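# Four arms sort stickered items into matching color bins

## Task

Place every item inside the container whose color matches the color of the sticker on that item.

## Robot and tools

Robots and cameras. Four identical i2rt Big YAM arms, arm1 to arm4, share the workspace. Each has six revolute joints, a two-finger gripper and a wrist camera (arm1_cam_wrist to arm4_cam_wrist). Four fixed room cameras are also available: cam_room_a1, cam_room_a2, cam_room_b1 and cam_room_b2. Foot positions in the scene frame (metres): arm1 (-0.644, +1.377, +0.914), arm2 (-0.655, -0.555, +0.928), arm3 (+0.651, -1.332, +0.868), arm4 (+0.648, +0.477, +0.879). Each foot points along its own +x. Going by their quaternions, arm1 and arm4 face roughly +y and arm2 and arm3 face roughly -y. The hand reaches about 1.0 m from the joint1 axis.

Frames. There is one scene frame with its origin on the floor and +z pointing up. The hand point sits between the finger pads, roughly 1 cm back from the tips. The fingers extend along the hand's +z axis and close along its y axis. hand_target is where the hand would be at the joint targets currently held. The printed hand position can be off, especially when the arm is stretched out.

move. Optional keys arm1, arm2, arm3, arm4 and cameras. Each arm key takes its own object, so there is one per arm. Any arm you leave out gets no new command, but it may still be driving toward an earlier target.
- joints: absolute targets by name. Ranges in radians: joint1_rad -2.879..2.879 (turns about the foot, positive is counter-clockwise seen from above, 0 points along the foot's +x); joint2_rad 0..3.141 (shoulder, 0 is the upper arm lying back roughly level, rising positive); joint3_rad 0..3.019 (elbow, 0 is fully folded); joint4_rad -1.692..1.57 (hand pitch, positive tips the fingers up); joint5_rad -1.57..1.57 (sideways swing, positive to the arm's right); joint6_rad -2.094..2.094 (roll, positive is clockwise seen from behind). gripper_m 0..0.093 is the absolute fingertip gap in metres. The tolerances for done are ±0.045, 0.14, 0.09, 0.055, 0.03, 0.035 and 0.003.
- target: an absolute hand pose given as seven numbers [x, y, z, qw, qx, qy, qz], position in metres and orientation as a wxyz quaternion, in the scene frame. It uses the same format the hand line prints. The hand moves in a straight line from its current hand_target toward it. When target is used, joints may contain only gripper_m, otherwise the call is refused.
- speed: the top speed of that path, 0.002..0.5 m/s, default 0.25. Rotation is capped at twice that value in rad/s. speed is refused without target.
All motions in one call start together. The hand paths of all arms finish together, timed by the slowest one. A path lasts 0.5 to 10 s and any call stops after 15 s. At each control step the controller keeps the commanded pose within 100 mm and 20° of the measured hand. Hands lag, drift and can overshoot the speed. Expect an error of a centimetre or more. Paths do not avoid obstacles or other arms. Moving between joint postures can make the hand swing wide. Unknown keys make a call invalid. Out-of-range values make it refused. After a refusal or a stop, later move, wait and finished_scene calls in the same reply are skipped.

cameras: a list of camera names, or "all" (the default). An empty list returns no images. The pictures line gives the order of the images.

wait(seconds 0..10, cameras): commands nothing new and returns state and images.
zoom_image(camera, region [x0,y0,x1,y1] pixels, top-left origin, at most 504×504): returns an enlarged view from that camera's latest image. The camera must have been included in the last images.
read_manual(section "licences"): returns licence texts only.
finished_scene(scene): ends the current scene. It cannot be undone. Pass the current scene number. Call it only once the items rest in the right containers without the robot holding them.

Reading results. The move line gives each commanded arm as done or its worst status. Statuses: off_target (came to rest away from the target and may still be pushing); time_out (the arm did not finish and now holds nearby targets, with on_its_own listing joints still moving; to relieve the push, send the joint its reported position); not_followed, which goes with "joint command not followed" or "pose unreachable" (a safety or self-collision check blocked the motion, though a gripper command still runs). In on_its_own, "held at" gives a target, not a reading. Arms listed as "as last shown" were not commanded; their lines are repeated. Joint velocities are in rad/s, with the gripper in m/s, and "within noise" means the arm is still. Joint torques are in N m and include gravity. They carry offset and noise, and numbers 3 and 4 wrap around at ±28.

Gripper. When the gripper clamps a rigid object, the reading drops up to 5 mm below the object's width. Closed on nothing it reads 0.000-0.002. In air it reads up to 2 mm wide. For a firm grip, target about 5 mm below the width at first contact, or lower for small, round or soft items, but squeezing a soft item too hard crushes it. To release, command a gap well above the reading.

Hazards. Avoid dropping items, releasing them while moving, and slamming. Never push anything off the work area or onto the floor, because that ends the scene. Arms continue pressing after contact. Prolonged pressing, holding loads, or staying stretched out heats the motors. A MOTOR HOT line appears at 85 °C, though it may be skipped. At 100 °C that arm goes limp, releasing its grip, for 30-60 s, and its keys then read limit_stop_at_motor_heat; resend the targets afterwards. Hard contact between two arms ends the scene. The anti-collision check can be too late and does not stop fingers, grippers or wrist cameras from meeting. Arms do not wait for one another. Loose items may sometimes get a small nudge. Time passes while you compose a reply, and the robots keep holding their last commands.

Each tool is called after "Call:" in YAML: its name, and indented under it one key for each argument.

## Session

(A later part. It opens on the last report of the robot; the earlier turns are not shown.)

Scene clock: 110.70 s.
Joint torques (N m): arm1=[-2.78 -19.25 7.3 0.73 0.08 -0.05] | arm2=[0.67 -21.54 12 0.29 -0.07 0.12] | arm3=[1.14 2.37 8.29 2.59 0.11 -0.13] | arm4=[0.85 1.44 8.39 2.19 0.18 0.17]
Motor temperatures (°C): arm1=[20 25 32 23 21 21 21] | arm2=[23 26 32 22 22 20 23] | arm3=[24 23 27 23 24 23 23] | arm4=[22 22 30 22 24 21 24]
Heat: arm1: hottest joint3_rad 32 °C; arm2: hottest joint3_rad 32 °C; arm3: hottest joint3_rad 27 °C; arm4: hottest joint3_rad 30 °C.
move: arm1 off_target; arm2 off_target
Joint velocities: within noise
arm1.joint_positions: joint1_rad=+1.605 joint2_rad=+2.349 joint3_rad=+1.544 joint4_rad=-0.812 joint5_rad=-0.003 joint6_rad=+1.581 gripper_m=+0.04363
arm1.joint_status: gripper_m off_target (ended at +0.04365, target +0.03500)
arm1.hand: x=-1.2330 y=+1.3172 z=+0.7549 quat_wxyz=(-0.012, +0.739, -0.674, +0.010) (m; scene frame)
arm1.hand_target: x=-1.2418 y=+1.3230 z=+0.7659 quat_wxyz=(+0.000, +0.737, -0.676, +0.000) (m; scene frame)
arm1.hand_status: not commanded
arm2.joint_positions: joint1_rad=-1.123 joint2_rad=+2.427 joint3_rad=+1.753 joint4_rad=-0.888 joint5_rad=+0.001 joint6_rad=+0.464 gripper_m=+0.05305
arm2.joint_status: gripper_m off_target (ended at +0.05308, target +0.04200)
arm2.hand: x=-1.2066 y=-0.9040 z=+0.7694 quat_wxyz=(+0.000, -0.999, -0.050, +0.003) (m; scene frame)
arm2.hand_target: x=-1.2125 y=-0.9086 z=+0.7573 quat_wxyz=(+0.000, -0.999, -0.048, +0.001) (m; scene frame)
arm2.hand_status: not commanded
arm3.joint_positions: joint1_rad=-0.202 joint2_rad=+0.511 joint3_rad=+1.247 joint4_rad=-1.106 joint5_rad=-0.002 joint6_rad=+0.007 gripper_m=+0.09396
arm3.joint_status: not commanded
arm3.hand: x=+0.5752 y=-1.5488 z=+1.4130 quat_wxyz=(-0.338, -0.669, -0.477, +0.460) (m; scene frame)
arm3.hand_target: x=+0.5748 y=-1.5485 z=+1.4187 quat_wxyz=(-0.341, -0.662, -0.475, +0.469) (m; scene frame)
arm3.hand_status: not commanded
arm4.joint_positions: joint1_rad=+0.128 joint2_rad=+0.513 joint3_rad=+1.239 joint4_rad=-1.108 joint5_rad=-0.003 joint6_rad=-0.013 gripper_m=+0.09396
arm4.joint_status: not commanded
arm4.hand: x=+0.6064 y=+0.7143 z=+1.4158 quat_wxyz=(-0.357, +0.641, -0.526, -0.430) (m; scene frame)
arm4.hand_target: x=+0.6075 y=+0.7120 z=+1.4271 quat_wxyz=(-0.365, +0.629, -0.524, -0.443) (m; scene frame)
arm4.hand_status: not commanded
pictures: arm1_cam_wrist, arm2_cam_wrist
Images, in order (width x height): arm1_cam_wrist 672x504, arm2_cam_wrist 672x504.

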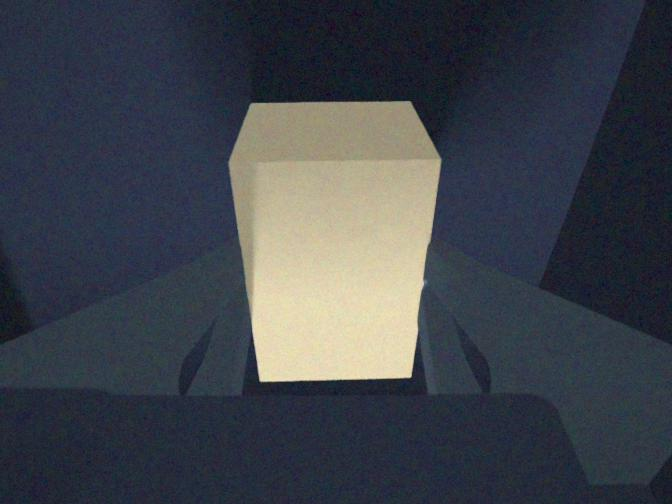

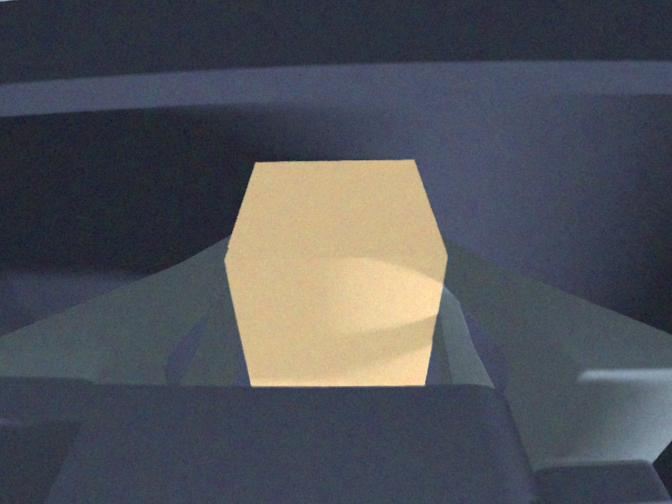

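Call:
move:
  arm1: {"target":[-1.225,1.325,0.99,0,-0.7373,0.6756,0],"speed":0.25}
  arm2: {"target":[-1.195,-0.90,0.99,0,-0.9988,-0.048,0],"speed":0.25}
  cameras: []

Call:
move:
  arm1: {"joints":{"joint2_rad":1.0,"joint3_rad":1.25,"joint4_rad":0.0}}
  arm2: {"joints":{"joint2_rad":1.0,"joint3_rad":1.25,"joint4_rad":0.0,"joint6_rad":0}}
  cameras: ["cam_room_b1","cam_room_b2","arm1_cam_wrist","arm2_cam_wrist"]

Scene clock: 120.27 s.
Joint torques (N m): arm1=[-2.78 -17.44 13.76 0.03 0.08 -0.01] | arm2=[0.91 -24.12 14.37 0.1 -0.08 0.15] | arm3=[1.2 2.43 8.27 2.59 0.11 -0.12] | arm4=[0.91 1.67 8.42 2.1 0.21 0.18]
Motor temperatures (°C): arm1=[20 26 32 23 21 21 21] | arm2=[23 26 32 22 22 20 23] | arm3=[24 23 27 23 24 23 23] | arm4=[22 22 30 22 24 21 24]
Heat: arm1: hottest joint3_rad 32 °C; arm2: hottest joint3_rad 32 °C; arm3: hottest joint3_rad 27 °C; arm4: hottest joint3_rad 30 °C.
move: arm1 off_target; arm2 off_target
Joint velocities: within noise
arm1.joint_positions: joint1_rad=+1.603 joint2_rad=+1.984 joint3_rad=+1.547 joint4_rad=-1.201 joint5_rad=-0.003 joint6_rad=+1.580 gripper_m=+0.04363
arm1.joint_status: not commanded
arm1.hand: x=-1.2057 y=+1.3202 z=+0.9656 quat_wxyz=(-0.020, +0.738, -0.674, +0.017) (m; scene frame)
arm1.hand_target: x=-1.2238 y=+1.3252 z=+0.9903 quat_wxyz=(+0.000, +0.737, -0.676, +0.000) (m; scene frame)
arm1.hand_status: off_target (0.031 m and 3.0 deg from the pose sent, 0.235 m and 1.7 deg at the start)
arm2.joint_positions: joint1_rad=-1.123 joint2_rad=+2.113 joint3_rad=+1.753 joint4_rad=-1.258 joint5_rad=+0.001 joint6_rad=+0.464 gripper_m=+0.05305
arm2.joint_status: not commanded
arm2.hand: x=-1.1803 y=-0.8877 z=+0.9658 quat_wxyz=(+0.013, -0.998, -0.050, -0.021) (m; scene frame)
arm2.hand_target: x=-1.1940 y=-0.8993 z=+0.9903 quat_wxyz=(+0.000, -0.999, -0.048, +0.000) (m; scene frame)
arm2.hand_status: off_target (0.031 m and 2.9 deg from the pose sent, 0.221 m and 0.5 deg at the start)
arm3, arm4: as last shown
pictures: none
No camera images: "cameras" was empty.

Scene clock: 122.17 s.
Joint torques (N m): arm1=[-3.14 -3.14 13.2 2.47 -0.04 -0.11] | arm2=[0.91 -6.83 11.3 3.37 -0.13 -0.08] | arm3=[1.26 2.37 8.32 2.58 0.11 -0.12] | arm4=[0.97 1.96 8.47 1.99 0.2 0.15]
Motor temperatures (°C): arm1=[20 26 32 23 21 21 22] | arm2=[23 26 32 22 22 20 23] | arm3=[24 23 27 23 24 23 23] | arm4=[22 22 30 22 24 21 24]
Heat: arm1: hottest joint3_rad 32 °C; arm2: hottest joint3_rad 32 °C; arm3: hottest joint3_rad 27 °C; arm4: hottest joint3_rad 30 °C.
move: arm1 done; arm2 done
Joint velocities: within noise
arm1.joint_positions: joint1_rad=+1.602 joint2_rad=+1.000 joint3_rad=+1.234 joint4_rad=-0.022 joint5_rad=-0.003 joint6_rad=+1.579 gripper_m=+0.04361
arm1.joint_status: all done
arm1.hand: x=-1.1179 y=+1.3268 z=+1.5473 quat_wxyz=(+0.582, +0.462, -0.417, -0.523) (m; scene frame)
arm1.hand_target: x=-1.1148 y=+1.3326 z=+1.5623 quat_wxyz=(+0.586, +0.450, -0.408, -0.536) (m; scene frame)
arm1.hand_status: not commanded
arm2.joint_positions: joint1_rad=-1.123 joint2_rad=+0.993 joint3_rad=+1.256 joint4_rad=-0.022 joint5_rad=+0.001 joint6_rad=+0.015 gripper_m=+0.05303
arm2.joint_status: all done
arm2.hand: x=-1.0615 y=-0.8136 z=+1.5697 quat_wxyz=(-0.224, -0.595, -0.168, +0.754) (m; scene frame)
arm2.hand_target: x=-1.0634 y=-0.8171 z=+1.5676 quat_wxyz=(-0.221, -0.590, -0.174, +0.757) (m; scene frame)
arm2.hand_status: not commanded
arm3, arm4: as last shown
pictures: arm1_cam_wrist, arm2_cam_wrist, cam_room_b1, cam_room_b2
Images, in order (width x height): arm1_cam_wrist 672x504, arm2_cam_wrist 672x504, cam_room_b1 672x504, cam_room_b2 672x504.

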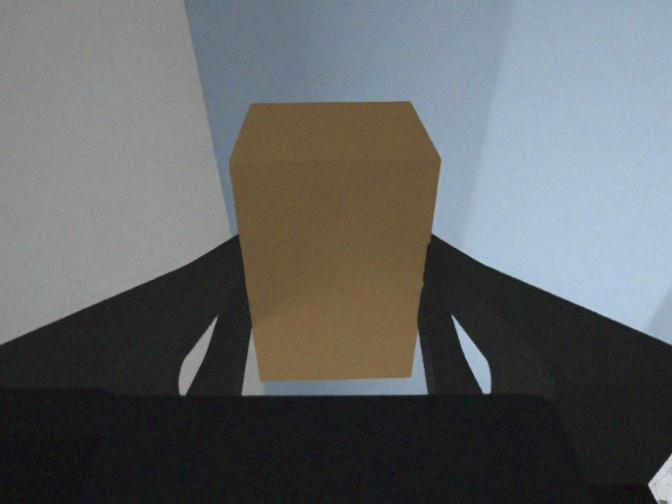

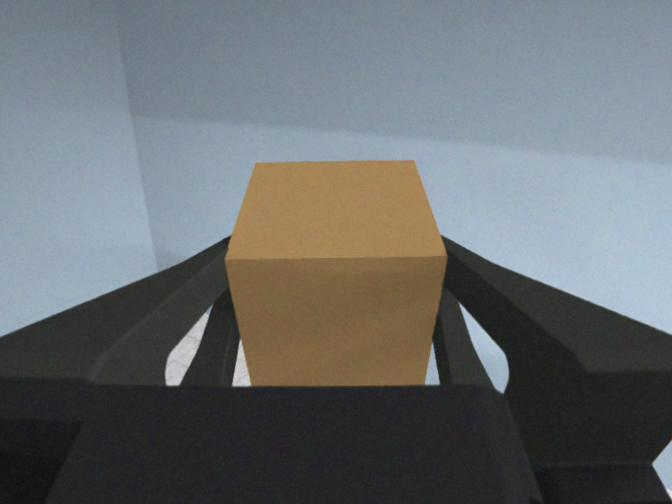

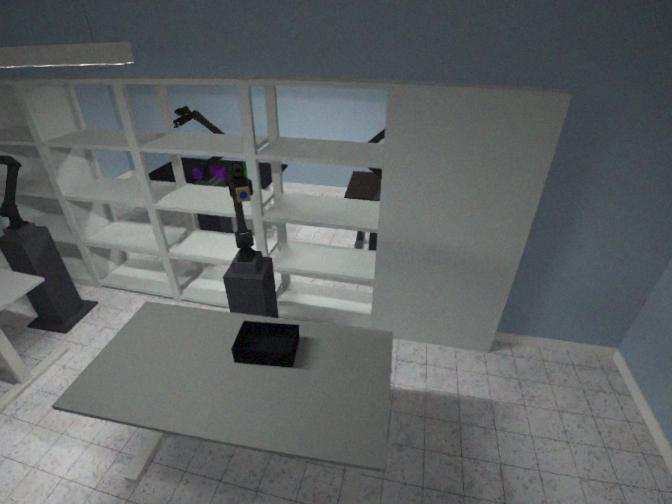

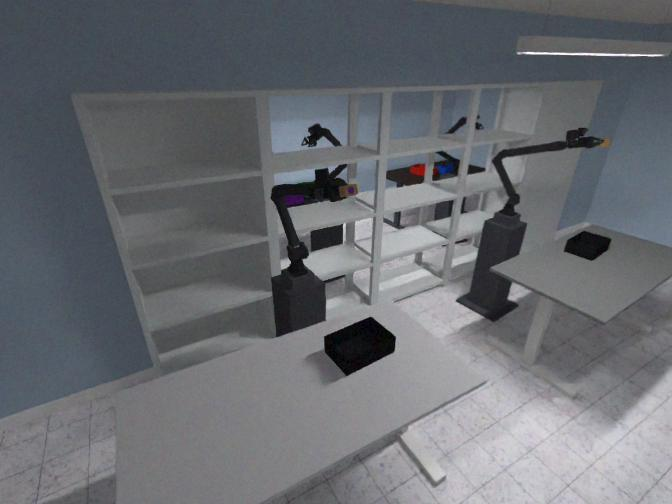

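Call:
zoom_image:
  camera: "cam_room_b1"
  region: [222, 175, 262, 205]

Call:
zoom_image:
  camera: "cam_room_b2"
  region: [330, 175, 370, 205]

Scaled by 12.600.

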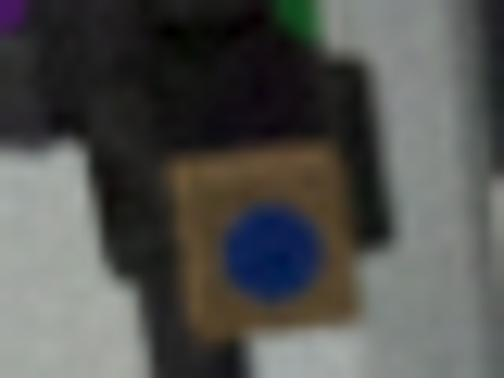

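Scaled by 12.600.

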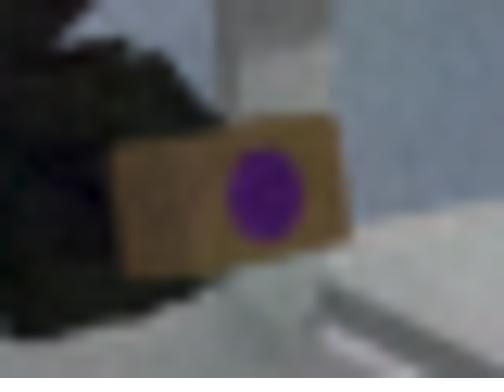

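Call:
move:
  arm1: {"joints":{"joint2_rad":0.9,"joint3_rad":1.253,"joint4_rad":-1.68,"joint5_rad":0,"joint6_rad":0}}
  arm2: {"joints":{"joint2_rad":0.9,"joint3_rad":1.253,"joint4_rad":-1.68,"joint5_rad":0,"joint6_rad":0}}
  arm3: {"joints":{"joint1_rad":-2.15}}
  arm4: {"joints":{"joint1_rad":0.829,"joint6_rad":0}}
  cameras: []

Call:
move:
  arm1: {"joints":{"joint1_rad":-2.128}}
  arm2: {"joints":{"joint1_rad":1.14}}
  cameras: ["arm1_cam_wrist","arm2_cam_wrist"]

Scene clock: 135.27 s.
Joint torques (N m): arm1=[-2.67 -0.73 12.12 0.43 0.06 -0.05] | arm2=[1.03 -3.84 10.25 0.8 -0.06 -0.07] | arm3=[0.62 2.08 8.42 2.56 0.03 -0.11] | arm4=[1.08 1.79 8.35 2.1 0.18 0.14]
Motor temperatures (°C): arm1=[20 25 33 23 21 21 22] | arm2=[23 26 32 22 22 20 24] | arm3=[24 23 27 23 24 23 23] | arm4=[22 22 30 22 24 21 24]
Heat: arm1: hottest joint3_rad 33 °C; arm2: hottest joint3_rad 32 °C; arm3: hottest joint3_rad 27 °C; arm4: hottest joint3_rad 30 °C.
move: arm1 done; arm2 done; arm3 done; arm4 done
Joint velocities: within noise
arm1.joint_positions: joint1_rad=+1.602 joint2_rad=+0.898 joint3_rad=+1.234 joint4_rad=-1.671 joint5_rad=-0.001 joint6_rad=+0.008 gripper_m=+0.04363
arm1.joint_status: all done
arm1.hand: x=-0.8938 y=+1.3510 z=+1.2736 quat_wxyz=(+0.005, +0.991, +0.046, -0.125) (m; scene frame)
arm1.hand_target: x=-0.8944 y=+1.3540 z=+1.2808 quat_wxyz=(+0.004, +0.991, +0.044, -0.129) (m; scene frame)
arm1.hand_status: not commanded
arm2.joint_positions: joint1_rad=-1.123 joint2_rad=+0.892 joint3_rad=+1.256 joint4_rad=-1.668 joint5_rad=+0.001 joint6_rad=+0.014 gripper_m=+0.05303
arm2.joint_status: all done
arm2.hand: x=-0.8746 y=-0.6945 z=+1.2940 quat_wxyz=(-0.036, -0.954, -0.270, +0.126) (m; scene frame)
arm2.hand_target: x=-0.8730 y=-0.6946 z=+1.2901 quat_wxyz=(-0.033, -0.953, -0.278, +0.115) (m; scene frame)
arm2.hand_status: not commanded
arm3.joint_positions: joint1_rad=-2.139 joint2_rad=+0.511 joint3_rad=+1.247 joint4_rad=-1.106 joint5_rad=-0.001 joint6_rad=+0.007 gripper_m=+0.09398
arm3.joint_status: all done
arm3.hand: x=+0.4677 y=-1.1733 z=+1.4077 quat_wxyz=(+0.184, -0.777, +0.285, +0.530) (m; scene frame)
arm3.hand_target: x=+0.4695 y=-1.1712 z=+1.4134 quat_wxyz=(+0.192, -0.770, +0.284, +0.537) (m; scene frame)
arm3.hand_status: not commanded
arm4.joint_positions: joint1_rad=+0.825 joint2_rad=+0.513 joint3_rad=+1.239 joint4_rad=-1.108 joint5_rad=-0.002 joint6_rad=-0.013 gripper_m=+0.09397
arm4.joint_status: all done
arm4.hand: x=+0.4659 y=+0.6314 z=+1.4167 quat_wxyz=(-0.190, +0.781, -0.276, -0.527) (m; scene frame)
arm4.hand_target: x=+0.4676 y=+0.6294 z=+1.4280 quat_wxyz=(-0.191, +0.770, -0.276, -0.543) (m; scene frame)
arm4.hand_status: not commanded
pictures: none
No camera images: "cameras" was empty.

Scene clock: 138.20 s.
Joint torques (N m): arm1=[-2.2 -1.08 12.07 0.32 0 0] | arm2=[1.03 -3.78 10.25 0.8 0.02 -0.08] | arm3=[0.73 1.96 8.39 2.61 0.03 -0.11] | arm4=[1.32 2.02 8.36 2.13 0.17 0.14]
Motor temperatures (°C): arm1=[20 25 33 23 21 21 22] | arm2=[23 26 32 22 22 20 24] | arm3=[24 23 27 23 24 23 23] | arm4=[22 22 30 22 24 21 24]
Heat: arm1: hottest joint3_rad 33 °C; arm2: hottest joint3_rad 32 °C; arm3: hottest joint3_rad 27 °C; arm4: hottest joint3_rad 30 °C.
move: arm1 done; arm2 done
Joint velocities: within noise
arm1.joint_positions: joint1_rad=-2.122 joint2_rad=+0.898 joint3_rad=+1.234 joint4_rad=-1.671 joint5_rad=+0.002 joint6_rad=+0.006 gripper_m=+0.04366
arm1.joint_status: all done
arm1.hand: x=-0.4110 y=+1.2565 z=+1.2658 quat_wxyz=(-0.106, -0.240, -0.965, +0.029) (m; scene frame)
arm1.hand_target: x=-0.4110 y=+1.2552 z=+1.2730 quat_wxyz=(-0.110, -0.240, -0.964, +0.030) (m; scene frame)
arm1.hand_status: not commanded
arm2.joint_positions: joint1_rad=+1.136 joint2_rad=+0.893 joint3_rad=+1.256 joint4_rad=-1.668 joint5_rad=-0.001 joint6_rad=+0.013 gripper_m=+0.05298
arm2.joint_status: all done
arm2.hand: x=-0.4098 y=-0.6376 z=+1.2948 quat_wxyz=(-0.132, -0.163, -0.978, +0.018) (m; scene frame)
arm2.hand_target: x=-0.4110 y=-0.6363 z=+1.2912 quat_wxyz=(-0.121, -0.155, -0.980, +0.017) (m; scene frame)
arm2.hand_status: not commanded
arm3, arm4: as last shown
pictures: arm1_cam_wrist, arm2_cam_wrist
Images, in order (width x height): arm1_cam_wrist 672x504, arm2_cam_wrist 672x504.

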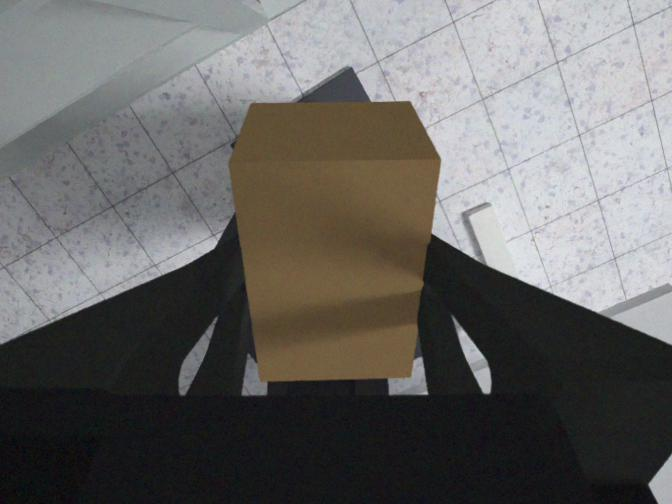

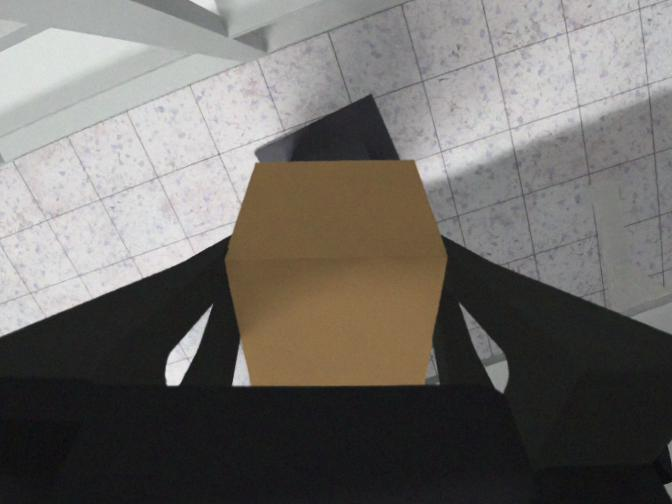

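Call:
move:
  arm1: {"target":[-0.385,1.232,1.12,0,0.347,0.938,0],"speed":0.3}
  arm2: {"target":[-0.375,-0.645,1.12,0,0.351,0.9363,0],"speed":0.3}
  arm3: {"target":[0.39,-1.10,1.15,0.1473,-0.8495,0.3159,0.3961],"speed":0.3}
  arm4: {"target":[0.39,0.69,1.15,0.1445,-0.8517,0.310,0.3971],"speed":0.3}
  cameras: []

Call:
move:
  arm1: {"target":[-0.005,1.04,1.10,0,0.347,0.938,0],"speed":0.25}
  arm2: {"target":[-0.005,-0.757,1.10,0,0.351,0.9363,0],"speed":0.25}
  cameras: ["arm1_cam_wrist","arm2_cam_wrist","arm3_cam_wrist","arm4_cam_wrist"]

Scene clock: 148.80 s.
Joint torques (N m): arm1=[-2.61 -4.89 10.97 0.79 0 0.08] | arm2=[1.26 -7.41 10.03 1.21 -0.13 0.21] | arm3=[0.15 -3.19 10.26 2.21 0.11 -0.12] | arm4=[1.44 -2.37 10.29 1.81 0.23 0.18]
Motor temperatures (°C): arm1=[20 25 33 23 21 21 22] | arm2=[23 26 31 22 22 20 24] | arm3=[24 23 28 23 24 23 23] | arm4=[22 22 30 22 24 21 24]
Heat: arm1: hottest joint3_rad 33 °C; arm2: hottest joint3_rad 31 °C; arm3: hottest joint3_rad 28 °C; arm4: hottest joint3_rad 30 °C.
move: arm1 done; arm2 done; arm3 done; arm4 off_target
Joint velocities: within noise
arm1.joint_positions: joint1_rad=-2.146 joint2_rad=+1.101 joint3_rad=+0.980 joint4_rad=-1.456 joint5_rad=-0.003 joint6_rad=+0.183 gripper_m=+0.04366
arm1.joint_status: not commanded
arm1.hand: x=-0.3879 y=+1.2369 z=+1.1169 quat_wxyz=(+0.010, -0.338, -0.941, -0.001) (m; scene frame)
arm1.hand_target: x=-0.3851 y=+1.2320 z=+1.1201 quat_wxyz=(+0.000, -0.347, -0.938, +0.000) (m; scene frame)
arm1.hand_status: done (0.007 m and 1.6 deg from the pose sent, 0.150 m and 17.8 deg at the start)
arm2.joint_positions: joint1_rad=+1.144 joint2_rad=+1.115 joint3_rad=+0.958 joint4_rad=-1.418 joint5_rad=+0.007 joint6_rad=+0.398 gripper_m=+0.05299
arm2.joint_status: not commanded
arm2.hand: x=-0.3775 y=-0.6468 z=+1.1234 quat_wxyz=(+0.001, -0.347, -0.938, +0.002) (m; scene frame)
arm2.hand_target: x=-0.3750 y=-0.6450 z=+1.1200 quat_wxyz=(+0.000, -0.351, -0.936, +0.000) (m; scene frame)
arm2.hand_status: done (0.005 m and 0.6 deg from the pose sent, 0.178 m and 26.8 deg at the start)
arm3.joint_positions: joint1_rad=-2.149 joint2_rad=+0.701 joint3_rad=+0.738 joint4_rad=-0.750 joint5_rad=+0.002 joint6_rad=-0.001 gripper_m=+0.09398
arm3.joint_status: not commanded
arm3.hand: x=+0.3880 y=-1.1057 z=+1.1439 quat_wxyz=(+0.138, -0.856, +0.314, +0.387) (m; scene frame)
arm3.hand_target: x=+0.3901 y=-1.1001 z=+1.1502 quat_wxyz=(+0.148, -0.849, +0.316, +0.396) (m; scene frame)
arm3.hand_status: done (0.009 m and 1.6 deg from the pose sent, 0.279 m and 18.3 deg at the start)
arm4.joint_positions: joint1_rad=+0.835 joint2_rad=+0.666 joint3_rad=+0.682 joint4_rad=-0.751 joint5_rad=+0.020 joint6_rad=-0.001 gripper_m=+0.09397
arm4.joint_status: not commanded
arm4.hand: x=+0.3946 y=+0.6888 z=+1.1387 quat_wxyz=(-0.142, +0.860, -0.309, -0.381) (m; scene frame)
arm4.hand_target: x=+0.3902 y=+0.6898 z=+1.1500 quat_wxyz=(-0.144, +0.852, -0.310, -0.397) (m; scene frame)
arm4.hand_status: off_target (0.012 m and 2.1 deg from the pose sent, 0.283 m and 18.2 deg at the start)
pictures: none
No camera images: "cameras" was empty.

Scene clock: 151.43 s.
Joint torques (N m): arm1=[-1.61 -20.95 16.08 0.14 0 0.1] | arm2=[1.67 -22.71 15.73 0.1 -0.11 0.21] | arm3=[0.21 -3.31 10.19 2.25 0.11 -0.12] | arm4=[1.49 -2.61 10.36 1.87 0.21 0.15]
Motor temperatures (°C): arm1=[20 25 34 23 21 21 22] | arm2=[23 26 32 22 22 20 24] | arm3=[24 23 28 23 24 23 23] | arm4=[22 22 31 22 24 21 24]
Heat: arm1: hottest joint3_rad 34 °C; arm2: hottest joint3_rad 32 °C; arm3: hottest joint3_rad 28 °C; arm4: hottest joint3_rad 31 °C.
move: arm1 off_target; arm2 off_target
Joint velocities: within noise
arm1.joint_positions: joint1_rad=-2.138 joint2_rad=+2.302 joint3_rad=+2.435 joint4_rad=-1.686 joint5_rad=-0.004 joint6_rad=+0.213 gripper_m=+0.04366
arm1.joint_status: not commanded
arm1.hand: x=-0.0191 y=+1.0383 z=+1.0751 quat_wxyz=(-0.001, -0.348, -0.937, +0.001) (m; scene frame)
arm1.hand_target: x=-0.0068 y=+1.0408 z=+1.0996 quat_wxyz=(-0.028, -0.347, -0.938, +0.004) (m; scene frame)
arm1.hand_status: off_target (0.029 m and 0.3 deg from the pose sent, 0.431 m and 1.6 deg at the start; a joint's target at an end of its range on 27 of 79 steps)
arm2.joint_positions: joint1_rad=+1.146 joint2_rad=+2.168 joint3_rad=+2.183 joint4_rad=-1.607 joint5_rad=+0.007 joint6_rad=+0.404 gripper_m=+0.05299
arm2.joint_status: not commanded
arm2.hand: x=-0.0198 y=-0.7598 z=+1.0942 quat_wxyz=(+0.010, -0.349, -0.937, +0.002) (m; scene frame)
arm2.hand_target: x=-0.0059 y=-0.7568 z=+1.1000 quat_wxyz=(-0.001, -0.351, -0.936, +0.000) (m; scene frame)
arm2.hand_status: off_target (0.016 m and 1.2 deg from the pose sent, 0.389 m and 0.6 deg at the start)
arm3, arm4: as last shown
pictures: arm1_cam_wrist, arm2_cam_wrist, arm3_cam_wrist, arm4_cam_wrist
Images, in order (width x height): arm1_cam_wrist 672x504, arm2_cam_wrist 672x504, arm3_cam_wrist 672x504, arm4_cam_wrist 672x504.

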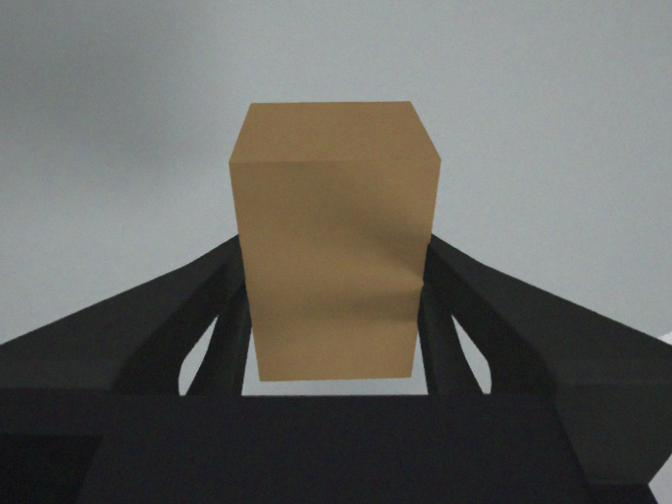

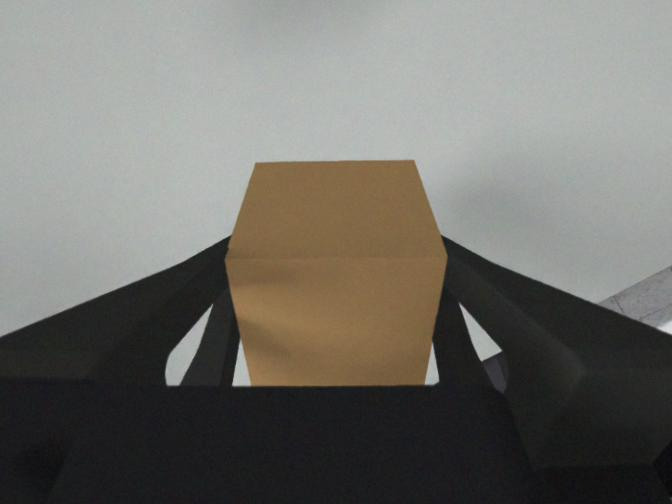

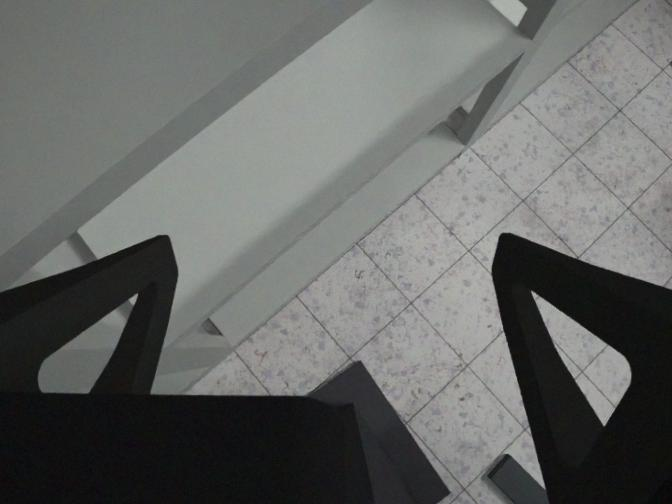

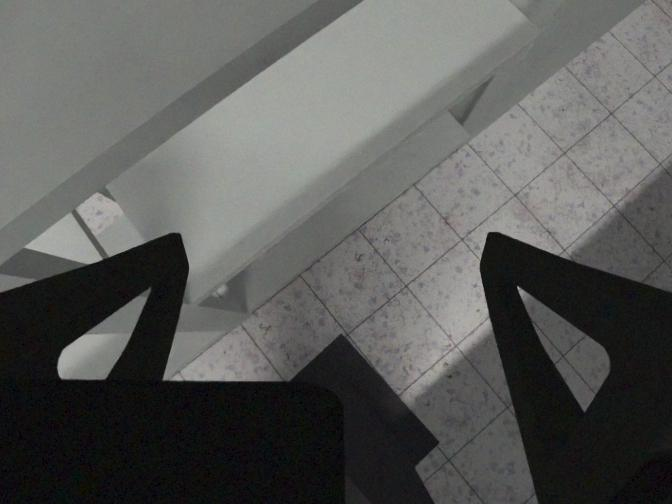

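Call:
move:
  arm1: {"target":[-0.005,1.04,1.035,0,0.347,0.938,0],"speed":0.07}
  arm2: {"target":[-0.005,-0.757,1.035,0,0.351,0.9363,0],"speed":0.07}
  cameras: ["arm1_cam_wrist","arm2_cam_wrist"]

Scene clock: 157.17 s.
Joint torques (N m): arm1=[-0.21 -20.13 11.02 0.88 -0.03 0.12] | arm2=[1.55 -22.24 9.88 1.31 -0.07 0.2] | arm3=[0.21 -3.31 10.18 2.25 0.11 -0.12] | arm4=[1.73 -2.61 10.28 1.94 0.2 0.16]
Motor temperatures (°C): arm1=[20 26 34 23 21 21 22] | arm2=[23 26 33 22 22 20 24] | arm3=[24 23 28 23 24 23 23] | arm4=[22 22 31 22 24 21 24]
Heat: arm1: hottest joint3_rad 34 °C; arm2: hottest joint3_rad 33 °C; arm3: hottest joint3_rad 28 °C; arm4: hottest joint3_rad 31 °C.
move: arm1 done; arm2 off_target
Joint velocities: within noise
arm1.joint_positions: joint1_rad=-2.138 joint2_rad=+2.339 joint3_rad=+2.404 joint4_rad=-1.630 joint5_rad=-0.004 joint6_rad=+0.213 gripper_m=+0.04366
arm1.joint_status: not commanded
arm1.hand: x=-0.0126 y=+1.0345 z=+1.0380 quat_wxyz=(+0.005, -0.349, -0.937, +0.000) (m; scene frame)
arm1.hand_target: x=-0.0052 y=+1.0399 z=+1.0352 quat_wxyz=(+0.000, -0.347, -0.938, +0.000) (m; scene frame)
arm1.hand_status: done (0.010 m and 0.6 deg from the pose sent, 0.043 m and 0.2 deg at the start)
arm2.joint_positions: joint1_rad=+1.146 joint2_rad=+2.171 joint3_rad=+2.100 joint4_rad=-1.472 joint5_rad=+0.007 joint6_rad=+0.404 gripper_m=+0.05299
arm2.joint_status: not commanded
arm2.hand: x=-0.0082 y=-0.7634 z=+1.0606 quat_wxyz=(-0.014, -0.349, -0.937, +0.001) (m; scene frame)
arm2.hand_target: x=-0.0059 y=-0.7569 z=+1.0353 quat_wxyz=(+0.000, -0.351, -0.936, +0.000) (m; scene frame)
arm2.hand_status: off_target (0.027 m and 1.7 deg from the pose sent, 0.061 m and 1.2 deg at the start)
arm3, arm4: as last shown
arm3.joint_positions: joint1_rad=-2.149 joint2_rad=+0.701 joint3_rad=+0.738 joint4_rad=-0.750 joint5_rad=+0.002 joint6_rad=-0.002 gripper_m=+0.09398
pictures: arm1_cam_wrist, arm2_cam_wrist
Images, in order (width x height): arm1_cam_wrist 672x504, arm2_cam_wrist 672x504.

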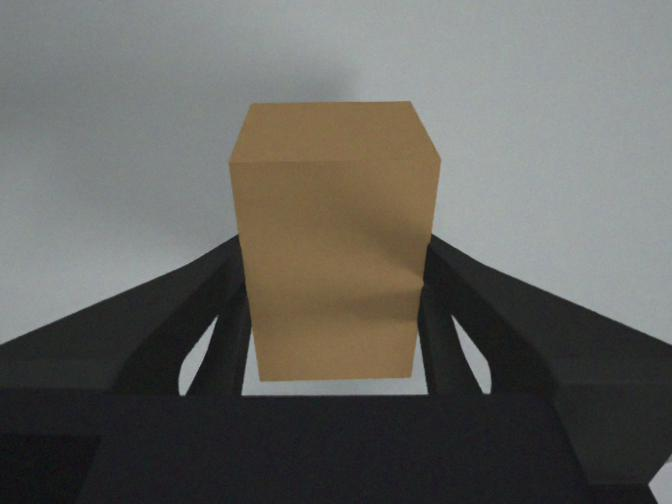

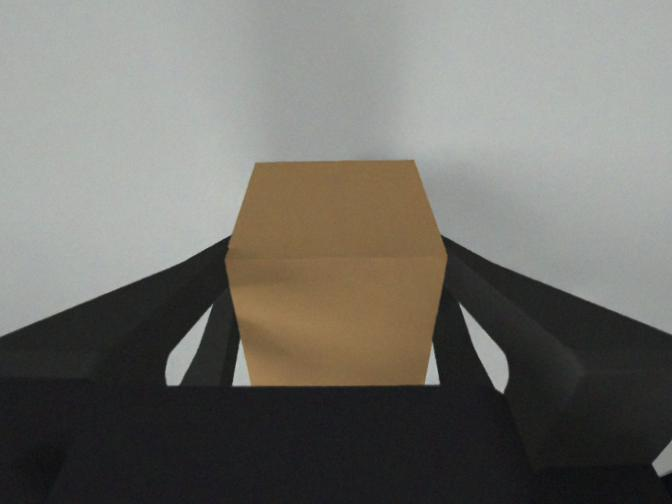

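Call:
move:
  arm1: {"target":[-0.005,1.04,1.015,0,0.347,0.938,0],"speed":0.05}
  arm2: {"target":[-0.005,-0.757,1.012,0,0.351,0.9363,0],"speed":0.05}
  cameras: []

Scene clock: 160.77 s.
Joint torques (N m): arm1=[-0.67 -20.89 9.22 1.07 -0.06 0.07] | arm2=[1.49 -21.89 9.76 1.29 -0.08 0.21] | arm3=[0.09 -3.31 10.22 2.21 0.11 -0.12] | arm4=[1.61 -2.61 10.3 1.88 0.22 0.15]
Motor temperatures (°C): arm1=[20 26 34 23 21 21 22] | arm2=[23 26 33 22 22 20 24] | arm3=[24 23 28 23 24 23 23] | arm4=[22 22 31 22 24 21 24]
Heat: arm1: hottest joint3_rad 34 °C; arm2: hottest joint3_rad 33 °C; arm3: hottest joint3_rad 28 °C; arm4: hottest joint3_rad 31 °C.
move: arm1 off_target; arm2 off_target
Joint velocities: within noise
arm1.joint_positions: joint1_rad=-2.137 joint2_rad=+2.339 joint3_rad=+2.368 joint4_rad=-1.584 joint5_rad=-0.004 joint6_rad=+0.216 gripper_m=+0.04366
arm1.joint_status: not commanded
arm1.hand: x=-0.0094 y=+1.0340 z=+1.0243 quat_wxyz=(-0.001, -0.349, -0.937, +0.001) (m; scene frame)
arm1.hand_target: x=-0.0052 y=+1.0400 z=+1.0152 quat_wxyz=(+0.000, -0.347, -0.938, +0.000) (m; scene frame)
arm1.hand_status: off_target (0.012 m and 0.3 deg from the pose sent, 0.025 m and 0.6 deg at the start)
arm2.joint_positions: joint1_rad=+1.146 joint2_rad=+2.179 joint3_rad=+2.058 joint4_rad=-1.419 joint5_rad=+0.007 joint6_rad=+0.404 gripper_m=+0.05299
arm2.joint_status: not commanded
arm2.hand: x=-0.0071 y=-0.7637 z=+1.0392 quat_wxyz=(-0.016, -0.349, -0.937, +0.001) (m; scene frame)
arm2.hand_target: x=-0.0059 y=-0.7569 z=+1.0124 quat_wxyz=(+0.000, -0.351, -0.936, +0.000) (m; scene frame)
arm2.hand_status: off_target (0.028 m and 1.8 deg from the pose sent, 0.049 m and 1.7 deg at the start)
arm3, arm4: as last shown
pictures: none
No camera images: "cameras" was empty.

Call:
move:
  arm1: {"target":[-0.006,1.039,1.018,0,0.347,0.938,0],"joints":{"gripper_m":0.093},"speed":0.05}
  arm2: {"target":[-0.005,-0.757,1.0,0,0.351,0.9363,0],"speed":0.04}
  cameras: ["arm2_cam_wrist"]

Scene clock: 167.40 s.
Joint torques (N m): arm1=[-0.97 -21.13 11.04 0.55 -0.01 0.09] | arm2=[1.55 -21.42 8.2 2.15 -0.08 0.19] | arm3=[0.26 -3.37 10.21 2.24 0.11 -0.12] | arm4=[1.26 -2.26 10.37 1.92 0.18 0.15]
Motor temperatures (°C): arm1=[20 26 33 23 21 21 22] | arm2=[23 26 32 22 22 20 24] | arm3=[24 23 28 23 24 23 23] | arm4=[22 22 31 22 24 21 24]
Heat: arm1: hottest joint3_rad 33 °C; arm2: hottest joint3_rad 32 °C; arm3: hottest joint3_rad 28 °C; arm4: hottest joint3_rad 31 °C.
move: arm1 done; arm2 off_target
Joint velocities: within noise
arm1.joint_positions: joint1_rad=-2.137 joint2_rad=+2.339 joint3_rad=+2.353 joint4_rad=-1.579 joint5_rad=-0.004 joint6_rad=+0.216 gripper_m=+0.09297
arm1.joint_status: all done
arm1.hand: x=-0.0116 y=+1.0351 z=+1.0186 quat_wxyz=(+0.005, -0.349, -0.937, +0.000) (m; scene frame)
arm1.hand_target: x=-0.0062 y=+1.0389 z=+1.0181 quat_wxyz=(+0.000, -0.347, -0.938, +0.000) (m; scene frame)
arm1.hand_status: done (0.007 m and 0.6 deg from the pose sent, 0.009 m and 0.3 deg at the start)
arm2.joint_positions: joint1_rad=+1.146 joint2_rad=+2.179 joint3_rad=+2.054 joint4_rad=-1.413 joint5_rad=+0.007 joint6_rad=+0.405 gripper_m=+0.05299
arm2.joint_status: not commanded
arm2.hand: x=-0.0069 y=-0.7637 z=+1.0376 quat_wxyz=(-0.017, -0.349, -0.937, +0.001) (m; scene frame)
arm2.hand_target: x=-0.0067 y=-0.7567 z=+1.0009 quat_wxyz=(+0.000, -0.351, -0.936, +0.000) (m; scene frame)
arm2.hand_status: off_target (0.038 m and 1.9 deg from the pose sent, 0.040 m and 1.8 deg at the start)
arm3, arm4: as last shown
arm4.joint_positions: joint1_rad=+0.835 joint2_rad=+0.666 joint3_rad=+0.682 joint4_rad=-0.751 joint5_rad=+0.020 joint6_rad=+0.000 gripper_m=+0.09397
pictures: arm2_cam_wrist
Images, in order (width x height): arm2_cam_wrist 672x504.

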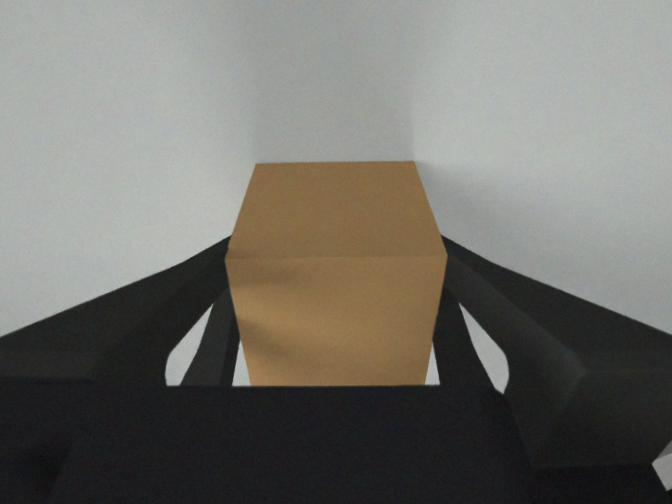

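Contact on arm2. Release it, lift arm1.

Call:
move:
  arm1: {"target":[-0.008,1.039,1.12,0,0.347,0.938,0],"speed":0.15}
  arm2: {"target":[-0.006,-0.757,1.018,0,0.351,0.9363,0],"joints":{"gripper_m":0.093},"speed":0.05}
  cameras: ["arm1_cam_wrist","arm2_cam_wrist"]

Call:
move:
  arm1: {"target":[-0.38,1.232,1.14,0,0.347,0.938,0],"speed":0.3}
  arm2: {"target":[-0.01,-0.757,1.13,0,0.351,0.9363,0],"speed":0.2}
  cameras: ["arm1_cam_wrist","arm2_cam_wrist"]

Scene clock: 174.83 s.
Joint torques (N m): arm1=[-1.44 -22.83 15.57 0.18 -0.02 0.03] | arm2=[1.55 -22.48 11.97 0.23 -0.09 0.2] | arm3=[0.21 -3.25 10.24 2.25 0.1 -0.13] | arm4=[1.26 -3.02 10.45 1.83 0.22 0.16]
Motor temperatures (°C): arm1=[20 26 33 23 21 21 22] | arm2=[23 26 32 22 22 20 24] | arm3=[24 23 28 23 24 23 23] | arm4=[22 22 32 22 24 21 24]
Heat: arm1: hottest joint3_rad 33 °C; arm2: hottest joint3_rad 32 °C; arm3: hottest joint3_rad 28 °C; arm4: hottest joint3_rad 32 °C.
move: arm1 off_target; arm2 off_target
Joint velocities: within noise
arm1.joint_positions: joint1_rad=-2.137 joint2_rad=+2.294 joint3_rad=+2.438 joint4_rad=-1.686 joint5_rad=-0.004 joint6_rad=+0.216 gripper_m=+0.09297
arm1.joint_status: not commanded
arm1.hand: x=-0.0183 y=+1.0392 z=+1.0820 quat_wxyz=(-0.007, -0.349, -0.937, +0.002) (m; scene frame)
arm1.hand_target: x=-0.0102 y=+1.0400 z=+1.1195 quat_wxyz=(-0.041, -0.347, -0.937, +0.006) (m; scene frame)
arm1.hand_status: off_target (0.039 m and 0.8 deg from the pose sent, 0.102 m and 0.6 deg at the start; a joint's target at an end of its range on 30 of 41 steps)
arm2.joint_positions: joint1_rad=+1.146 joint2_rad=+2.181 joint3_rad=+2.038 joint4_rad=-1.404 joint5_rad=+0.007 joint6_rad=+0.405 gripper_m=+0.09293
arm2.joint_status: all done
arm2.hand: x=-0.0093 y=-0.7626 z=+1.0302 quat_wxyz=(-0.012, -0.349, -0.937, +0.001) (m; scene frame)
arm2.hand_target: x=-0.0063 y=-0.7569 z=+1.0180 quat_wxyz=(+0.000, -0.351, -0.936, +0.000) (m; scene frame)
arm2.hand_status: off_target (0.014 m and 1.4 deg from the pose sent, 0.021 m and 1.9 deg at the start)
arm3, arm4: as last shown
pictures: arm1_cam_wrist, arm2_cam_wrist
Images, in order (width x height): arm1_cam_wrist 672x504, arm2_cam_wrist 672x504.

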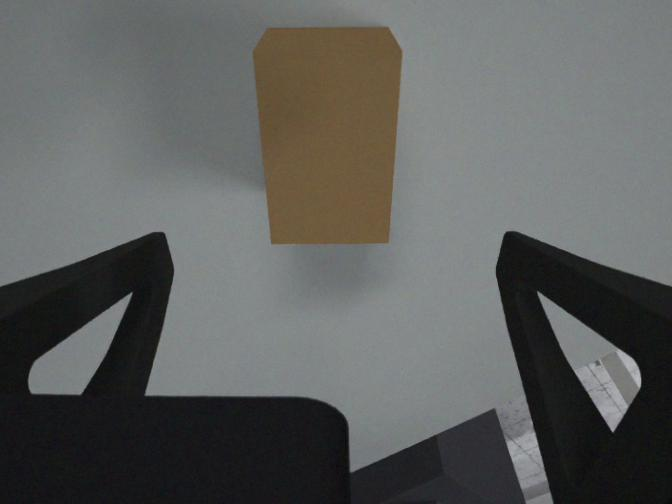

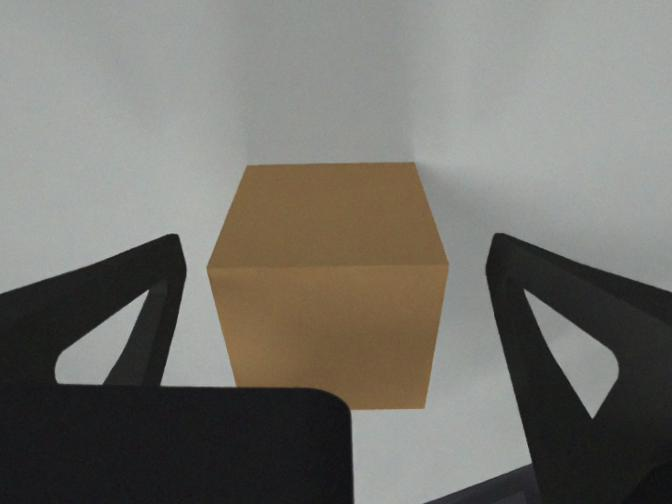

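Scene clock: 176.83 s.
Joint torques (N m): arm1=[-2.73 -4.13 10.67 0.23 -0.04 -0.05] | arm2=[1.44 -24.94 14.91 0.12 -0.11 0.17] | arm3=[0.26 -3.31 10.24 2.28 0.11 -0.12] | arm4=[1.73 -2.49 10.4 1.8 0.2 0.17]
Motor temperatures (°C): arm1=[20 26 33 23 21 21 22] | arm2=[23 26 32 22 22 20 24] | arm3=[24 23 28 23 24 23 23] | arm4=[22 22 32 22 24 21 24]
Heat: arm1: hottest joint3_rad 33 °C; arm2: hottest joint3_rad 32 °C; arm3: hottest joint3_rad 28 °C; arm4: hottest joint3_rad 32 °C.
move: arm1 done; arm2 off_target
Joint velocities: within noise
arm1.joint_positions: joint1_rad=-2.137 joint2_rad=+1.100 joint3_rad=+1.042 joint4_rad=-1.488 joint5_rad=-0.004 joint6_rad=+0.208 gripper_m=+0.09297
arm1.joint_status: not commanded
arm1.hand: x=-0.3781 y=+1.2347 z=+1.1406 quat_wxyz=(-0.005, -0.345, -0.939, +0.001) (m; scene frame)
arm1.hand_target: x=-0.3800 y=+1.2320 z=+1.1401 quat_wxyz=(+0.000, -0.347, -0.938, +0.000) (m; scene frame)
arm1.hand_status: done (0.003 m and 0.6 deg from the pose sent, 0.414 m and 0.8 deg at the start)
arm2.joint_positions: joint1_rad=+1.146 joint2_rad=+2.181 joint3_rad=+2.245 joint4_rad=-1.670 joint5_rad=+0.007 joint6_rad=+0.405 gripper_m=+0.09293
arm2.joint_status: not commanded
arm2.hand: x=-0.0202 y=-0.7595 z=+1.1092 quat_wxyz=(+0.017, -0.349, -0.937, +0.002) (m; scene frame)
arm2.hand_target: x=-0.0110 y=-0.7567 z=+1.1299 quat_wxyz=(-0.003, -0.351, -0.936, +0.000) (m; scene frame)
arm2.hand_status: off_target (0.023 m and 2.0 deg from the pose sent, 0.100 m and 1.4 deg at the start; a joint's target at an end of its range on 16 of 60 steps)
arm3, arm4: as last shown
pictures: arm1_cam_wrist, arm2_cam_wrist
Images, in order (width x height): arm1_cam_wrist 672x504, arm2_cam_wrist 672x504.

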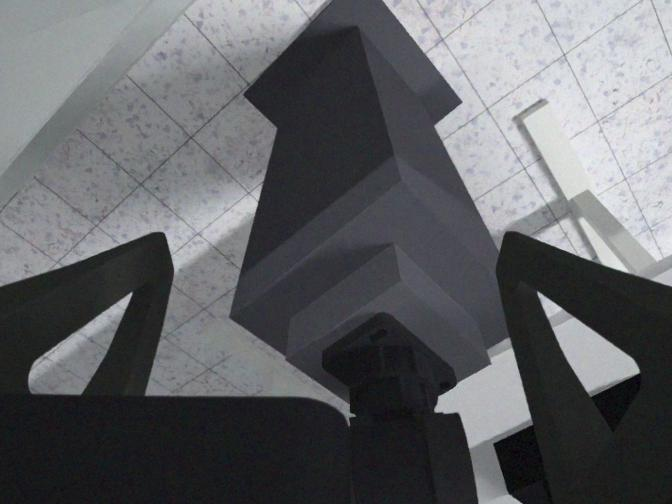

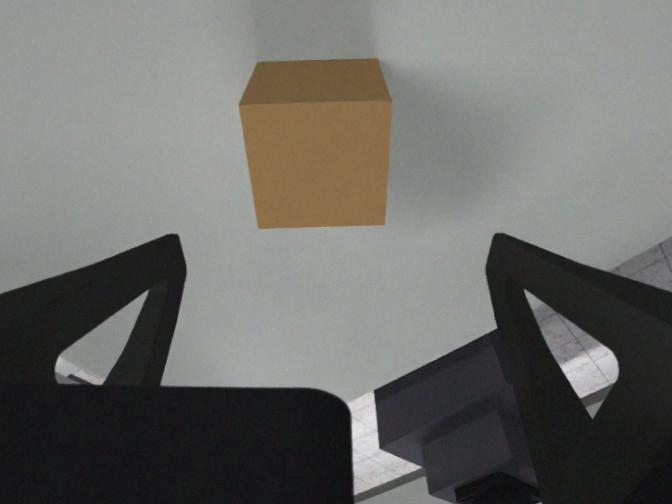

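Call:
move:
  arm2: {"target":[-0.37,-0.645,1.13,0,0.351,0.9363,0],"speed":0.3}
  arm4: {"target":[0.015,1.015,1.11,0.1445,-0.8517,0.310,0.3971],"speed":0.3}
  cameras: ["arm4_cam_wrist"]

Call:
move:
  arm3: {"target":[0.02,-0.78,1.11,0.1473,-0.8495,0.3159,0.3961],"speed":0.3}
  cameras: ["arm4_cam_wrist","arm3_cam_wrist"]

Scene clock: 197.60 s.
Joint torques (N m): arm1=[-3.02 -3.49 10.63 0.24 -0.07 -0.01] | arm2=[1.55 -7.94 9.62 0.36 -0.09 0.2] | arm3=[0.21 -3.08 10.22 2.28 0.11 -0.12] | arm4=[0.56 -23.71 13.48 0.73 -0.04 -0.05]
Motor temperatures (°C): arm1=[20 25 34 23 21 21 22] | arm2=[23 28 36 22 22 20 23] | arm3=[24 23 28 23 24 23 23] | arm4=[22 22 33 22 24 21 24]
Heat: arm1: hottest joint3_rad 34 °C; arm2: hottest joint3_rad 36 °C; arm3: hottest joint3_rad 28 °C; arm4: hottest joint3_rad 33 °C.
move: arm2 done; arm4 off_target
Joint velocities: within noise
arm1, arm3: as last shown
arm1.joint_positions: joint1_rad=-2.137 joint2_rad=+1.100 joint3_rad=+1.042 joint4_rad=-1.488 joint5_rad=-0.004 joint6_rad=+0.207 gripper_m=+0.09297
arm2.joint_positions: joint1_rad=+1.146 joint2_rad=+1.126 joint3_rad=+0.997 joint4_rad=-1.420 joint5_rad=+0.007 joint6_rad=+0.405 gripper_m=+0.09293
arm2.joint_status: not commanded
arm2.hand: x=-0.3657 y=-0.6497 z=+1.1352 quat_wxyz=(-0.012, -0.349, -0.937, +0.001) (m; scene frame)
arm2.hand_target: x=-0.3701 y=-0.6451 z=+1.1300 quat_wxyz=(+0.000, -0.351, -0.936, +0.000) (m; scene frame)
arm2.hand_status: done (0.008 m and 1.4 deg from the pose sent, 0.369 m and 2.0 deg at the start)
arm4.joint_positions: joint1_rad=+0.820 joint2_rad=+2.049 joint3_rad=+1.895 joint4_rad=-0.572 joint5_rad=+0.004 joint6_rad=+0.000 gripper_m=+0.09397
arm4.joint_status: not commanded
arm4.hand: x=+0.0212 y=+1.0022 z=+1.0939 quat_wxyz=(-0.139, +0.857, -0.312, -0.386) (m; scene frame)
arm4.hand_target: x=+0.0161 y=+1.0142 z=+1.1099 quat_wxyz=(-0.145, +0.851, -0.310, -0.397) (m; scene frame)
arm4.hand_status: off_target (0.021 m and 1.5 deg from the pose sent, 0.501 m and 2.1 deg at the start)
pictures: arm4_cam_wrist
Images, in order (width x height): arm4_cam_wrist 672x504.

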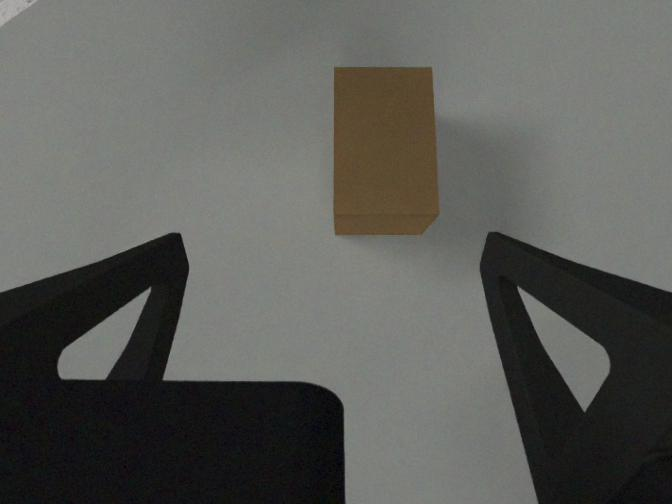

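Scene clock: 200.10 s.
Joint torques (N m): arm1=[-2.43 -3.84 10.76 0.25 -0.03 -0.06] | arm2=[1.49 -7.94 9.63 0.36 -0.09 0.19] | arm3=[0.38 -24.88 14.8 1.14 0.1 -0.13] | arm4=[0.56 -24.23 13.56 0.73 -0.07 -0.03]
Motor temperatures (°C): arm1=[20 25 34 23 21 21 22] | arm2=[23 28 35 22 22 20 23] | arm3=[24 23 29 23 24 23 23] | arm4=[22 22 33 22 24 21 24]
Heat: arm1: hottest joint3_rad 34 °C; arm2: hottest joint3_rad 35 °C; arm3: hottest joint3_rad 29 °C; arm4: hottest joint3_rad 33 °C.
move: arm3 off_target
Joint velocities: within noise
arm1, arm2, arm4: as last shown
arm3.joint_positions: joint1_rad=-2.150 joint2_rad=+2.063 joint3_rad=+1.948 joint4_rad=-0.617 joint5_rad=+0.003 joint6_rad=-0.002 gripper_m=+0.09398
arm3.joint_status: not commanded
arm3.hand: x=+0.0217 y=-0.7979 z=+1.0834 quat_wxyz=(+0.135, -0.859, +0.315, +0.379) (m; scene frame)
arm3.hand_target: x=+0.0216 y=-0.7811 z=+1.1103 quat_wxyz=(+0.148, -0.849, +0.316, +0.397) (m; scene frame)
arm3.hand_status: off_target (0.032 m and 2.6 deg from the pose sent, 0.493 m and 1.7 deg at the start)
pictures: arm3_cam_wrist, arm4_cam_wrist
Images, in order (width x height): arm3_cam_wrist 672x504, arm4_cam_wrist 672x504.

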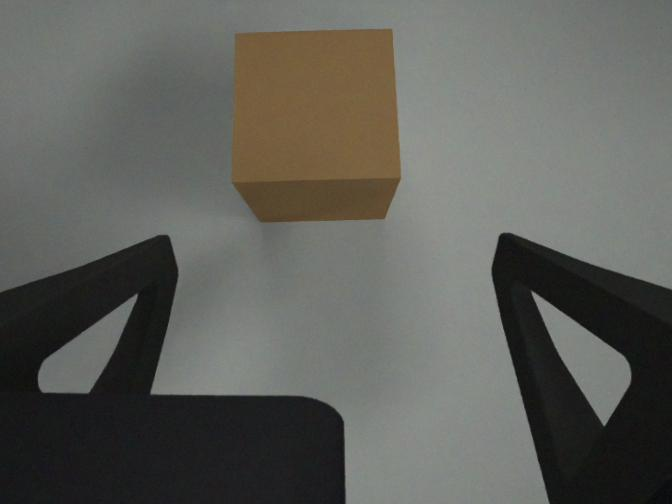

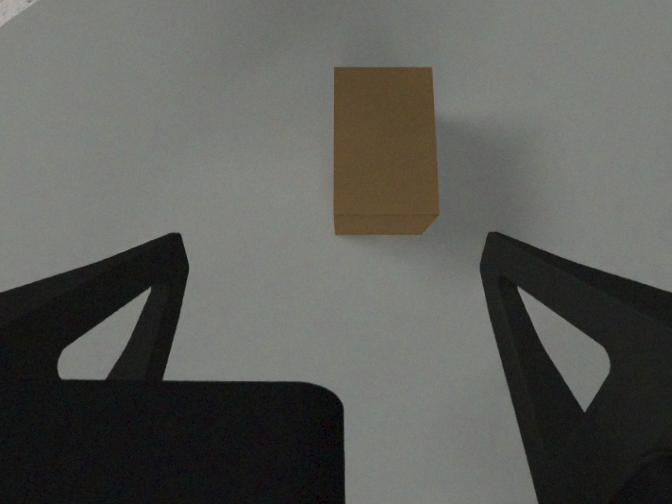

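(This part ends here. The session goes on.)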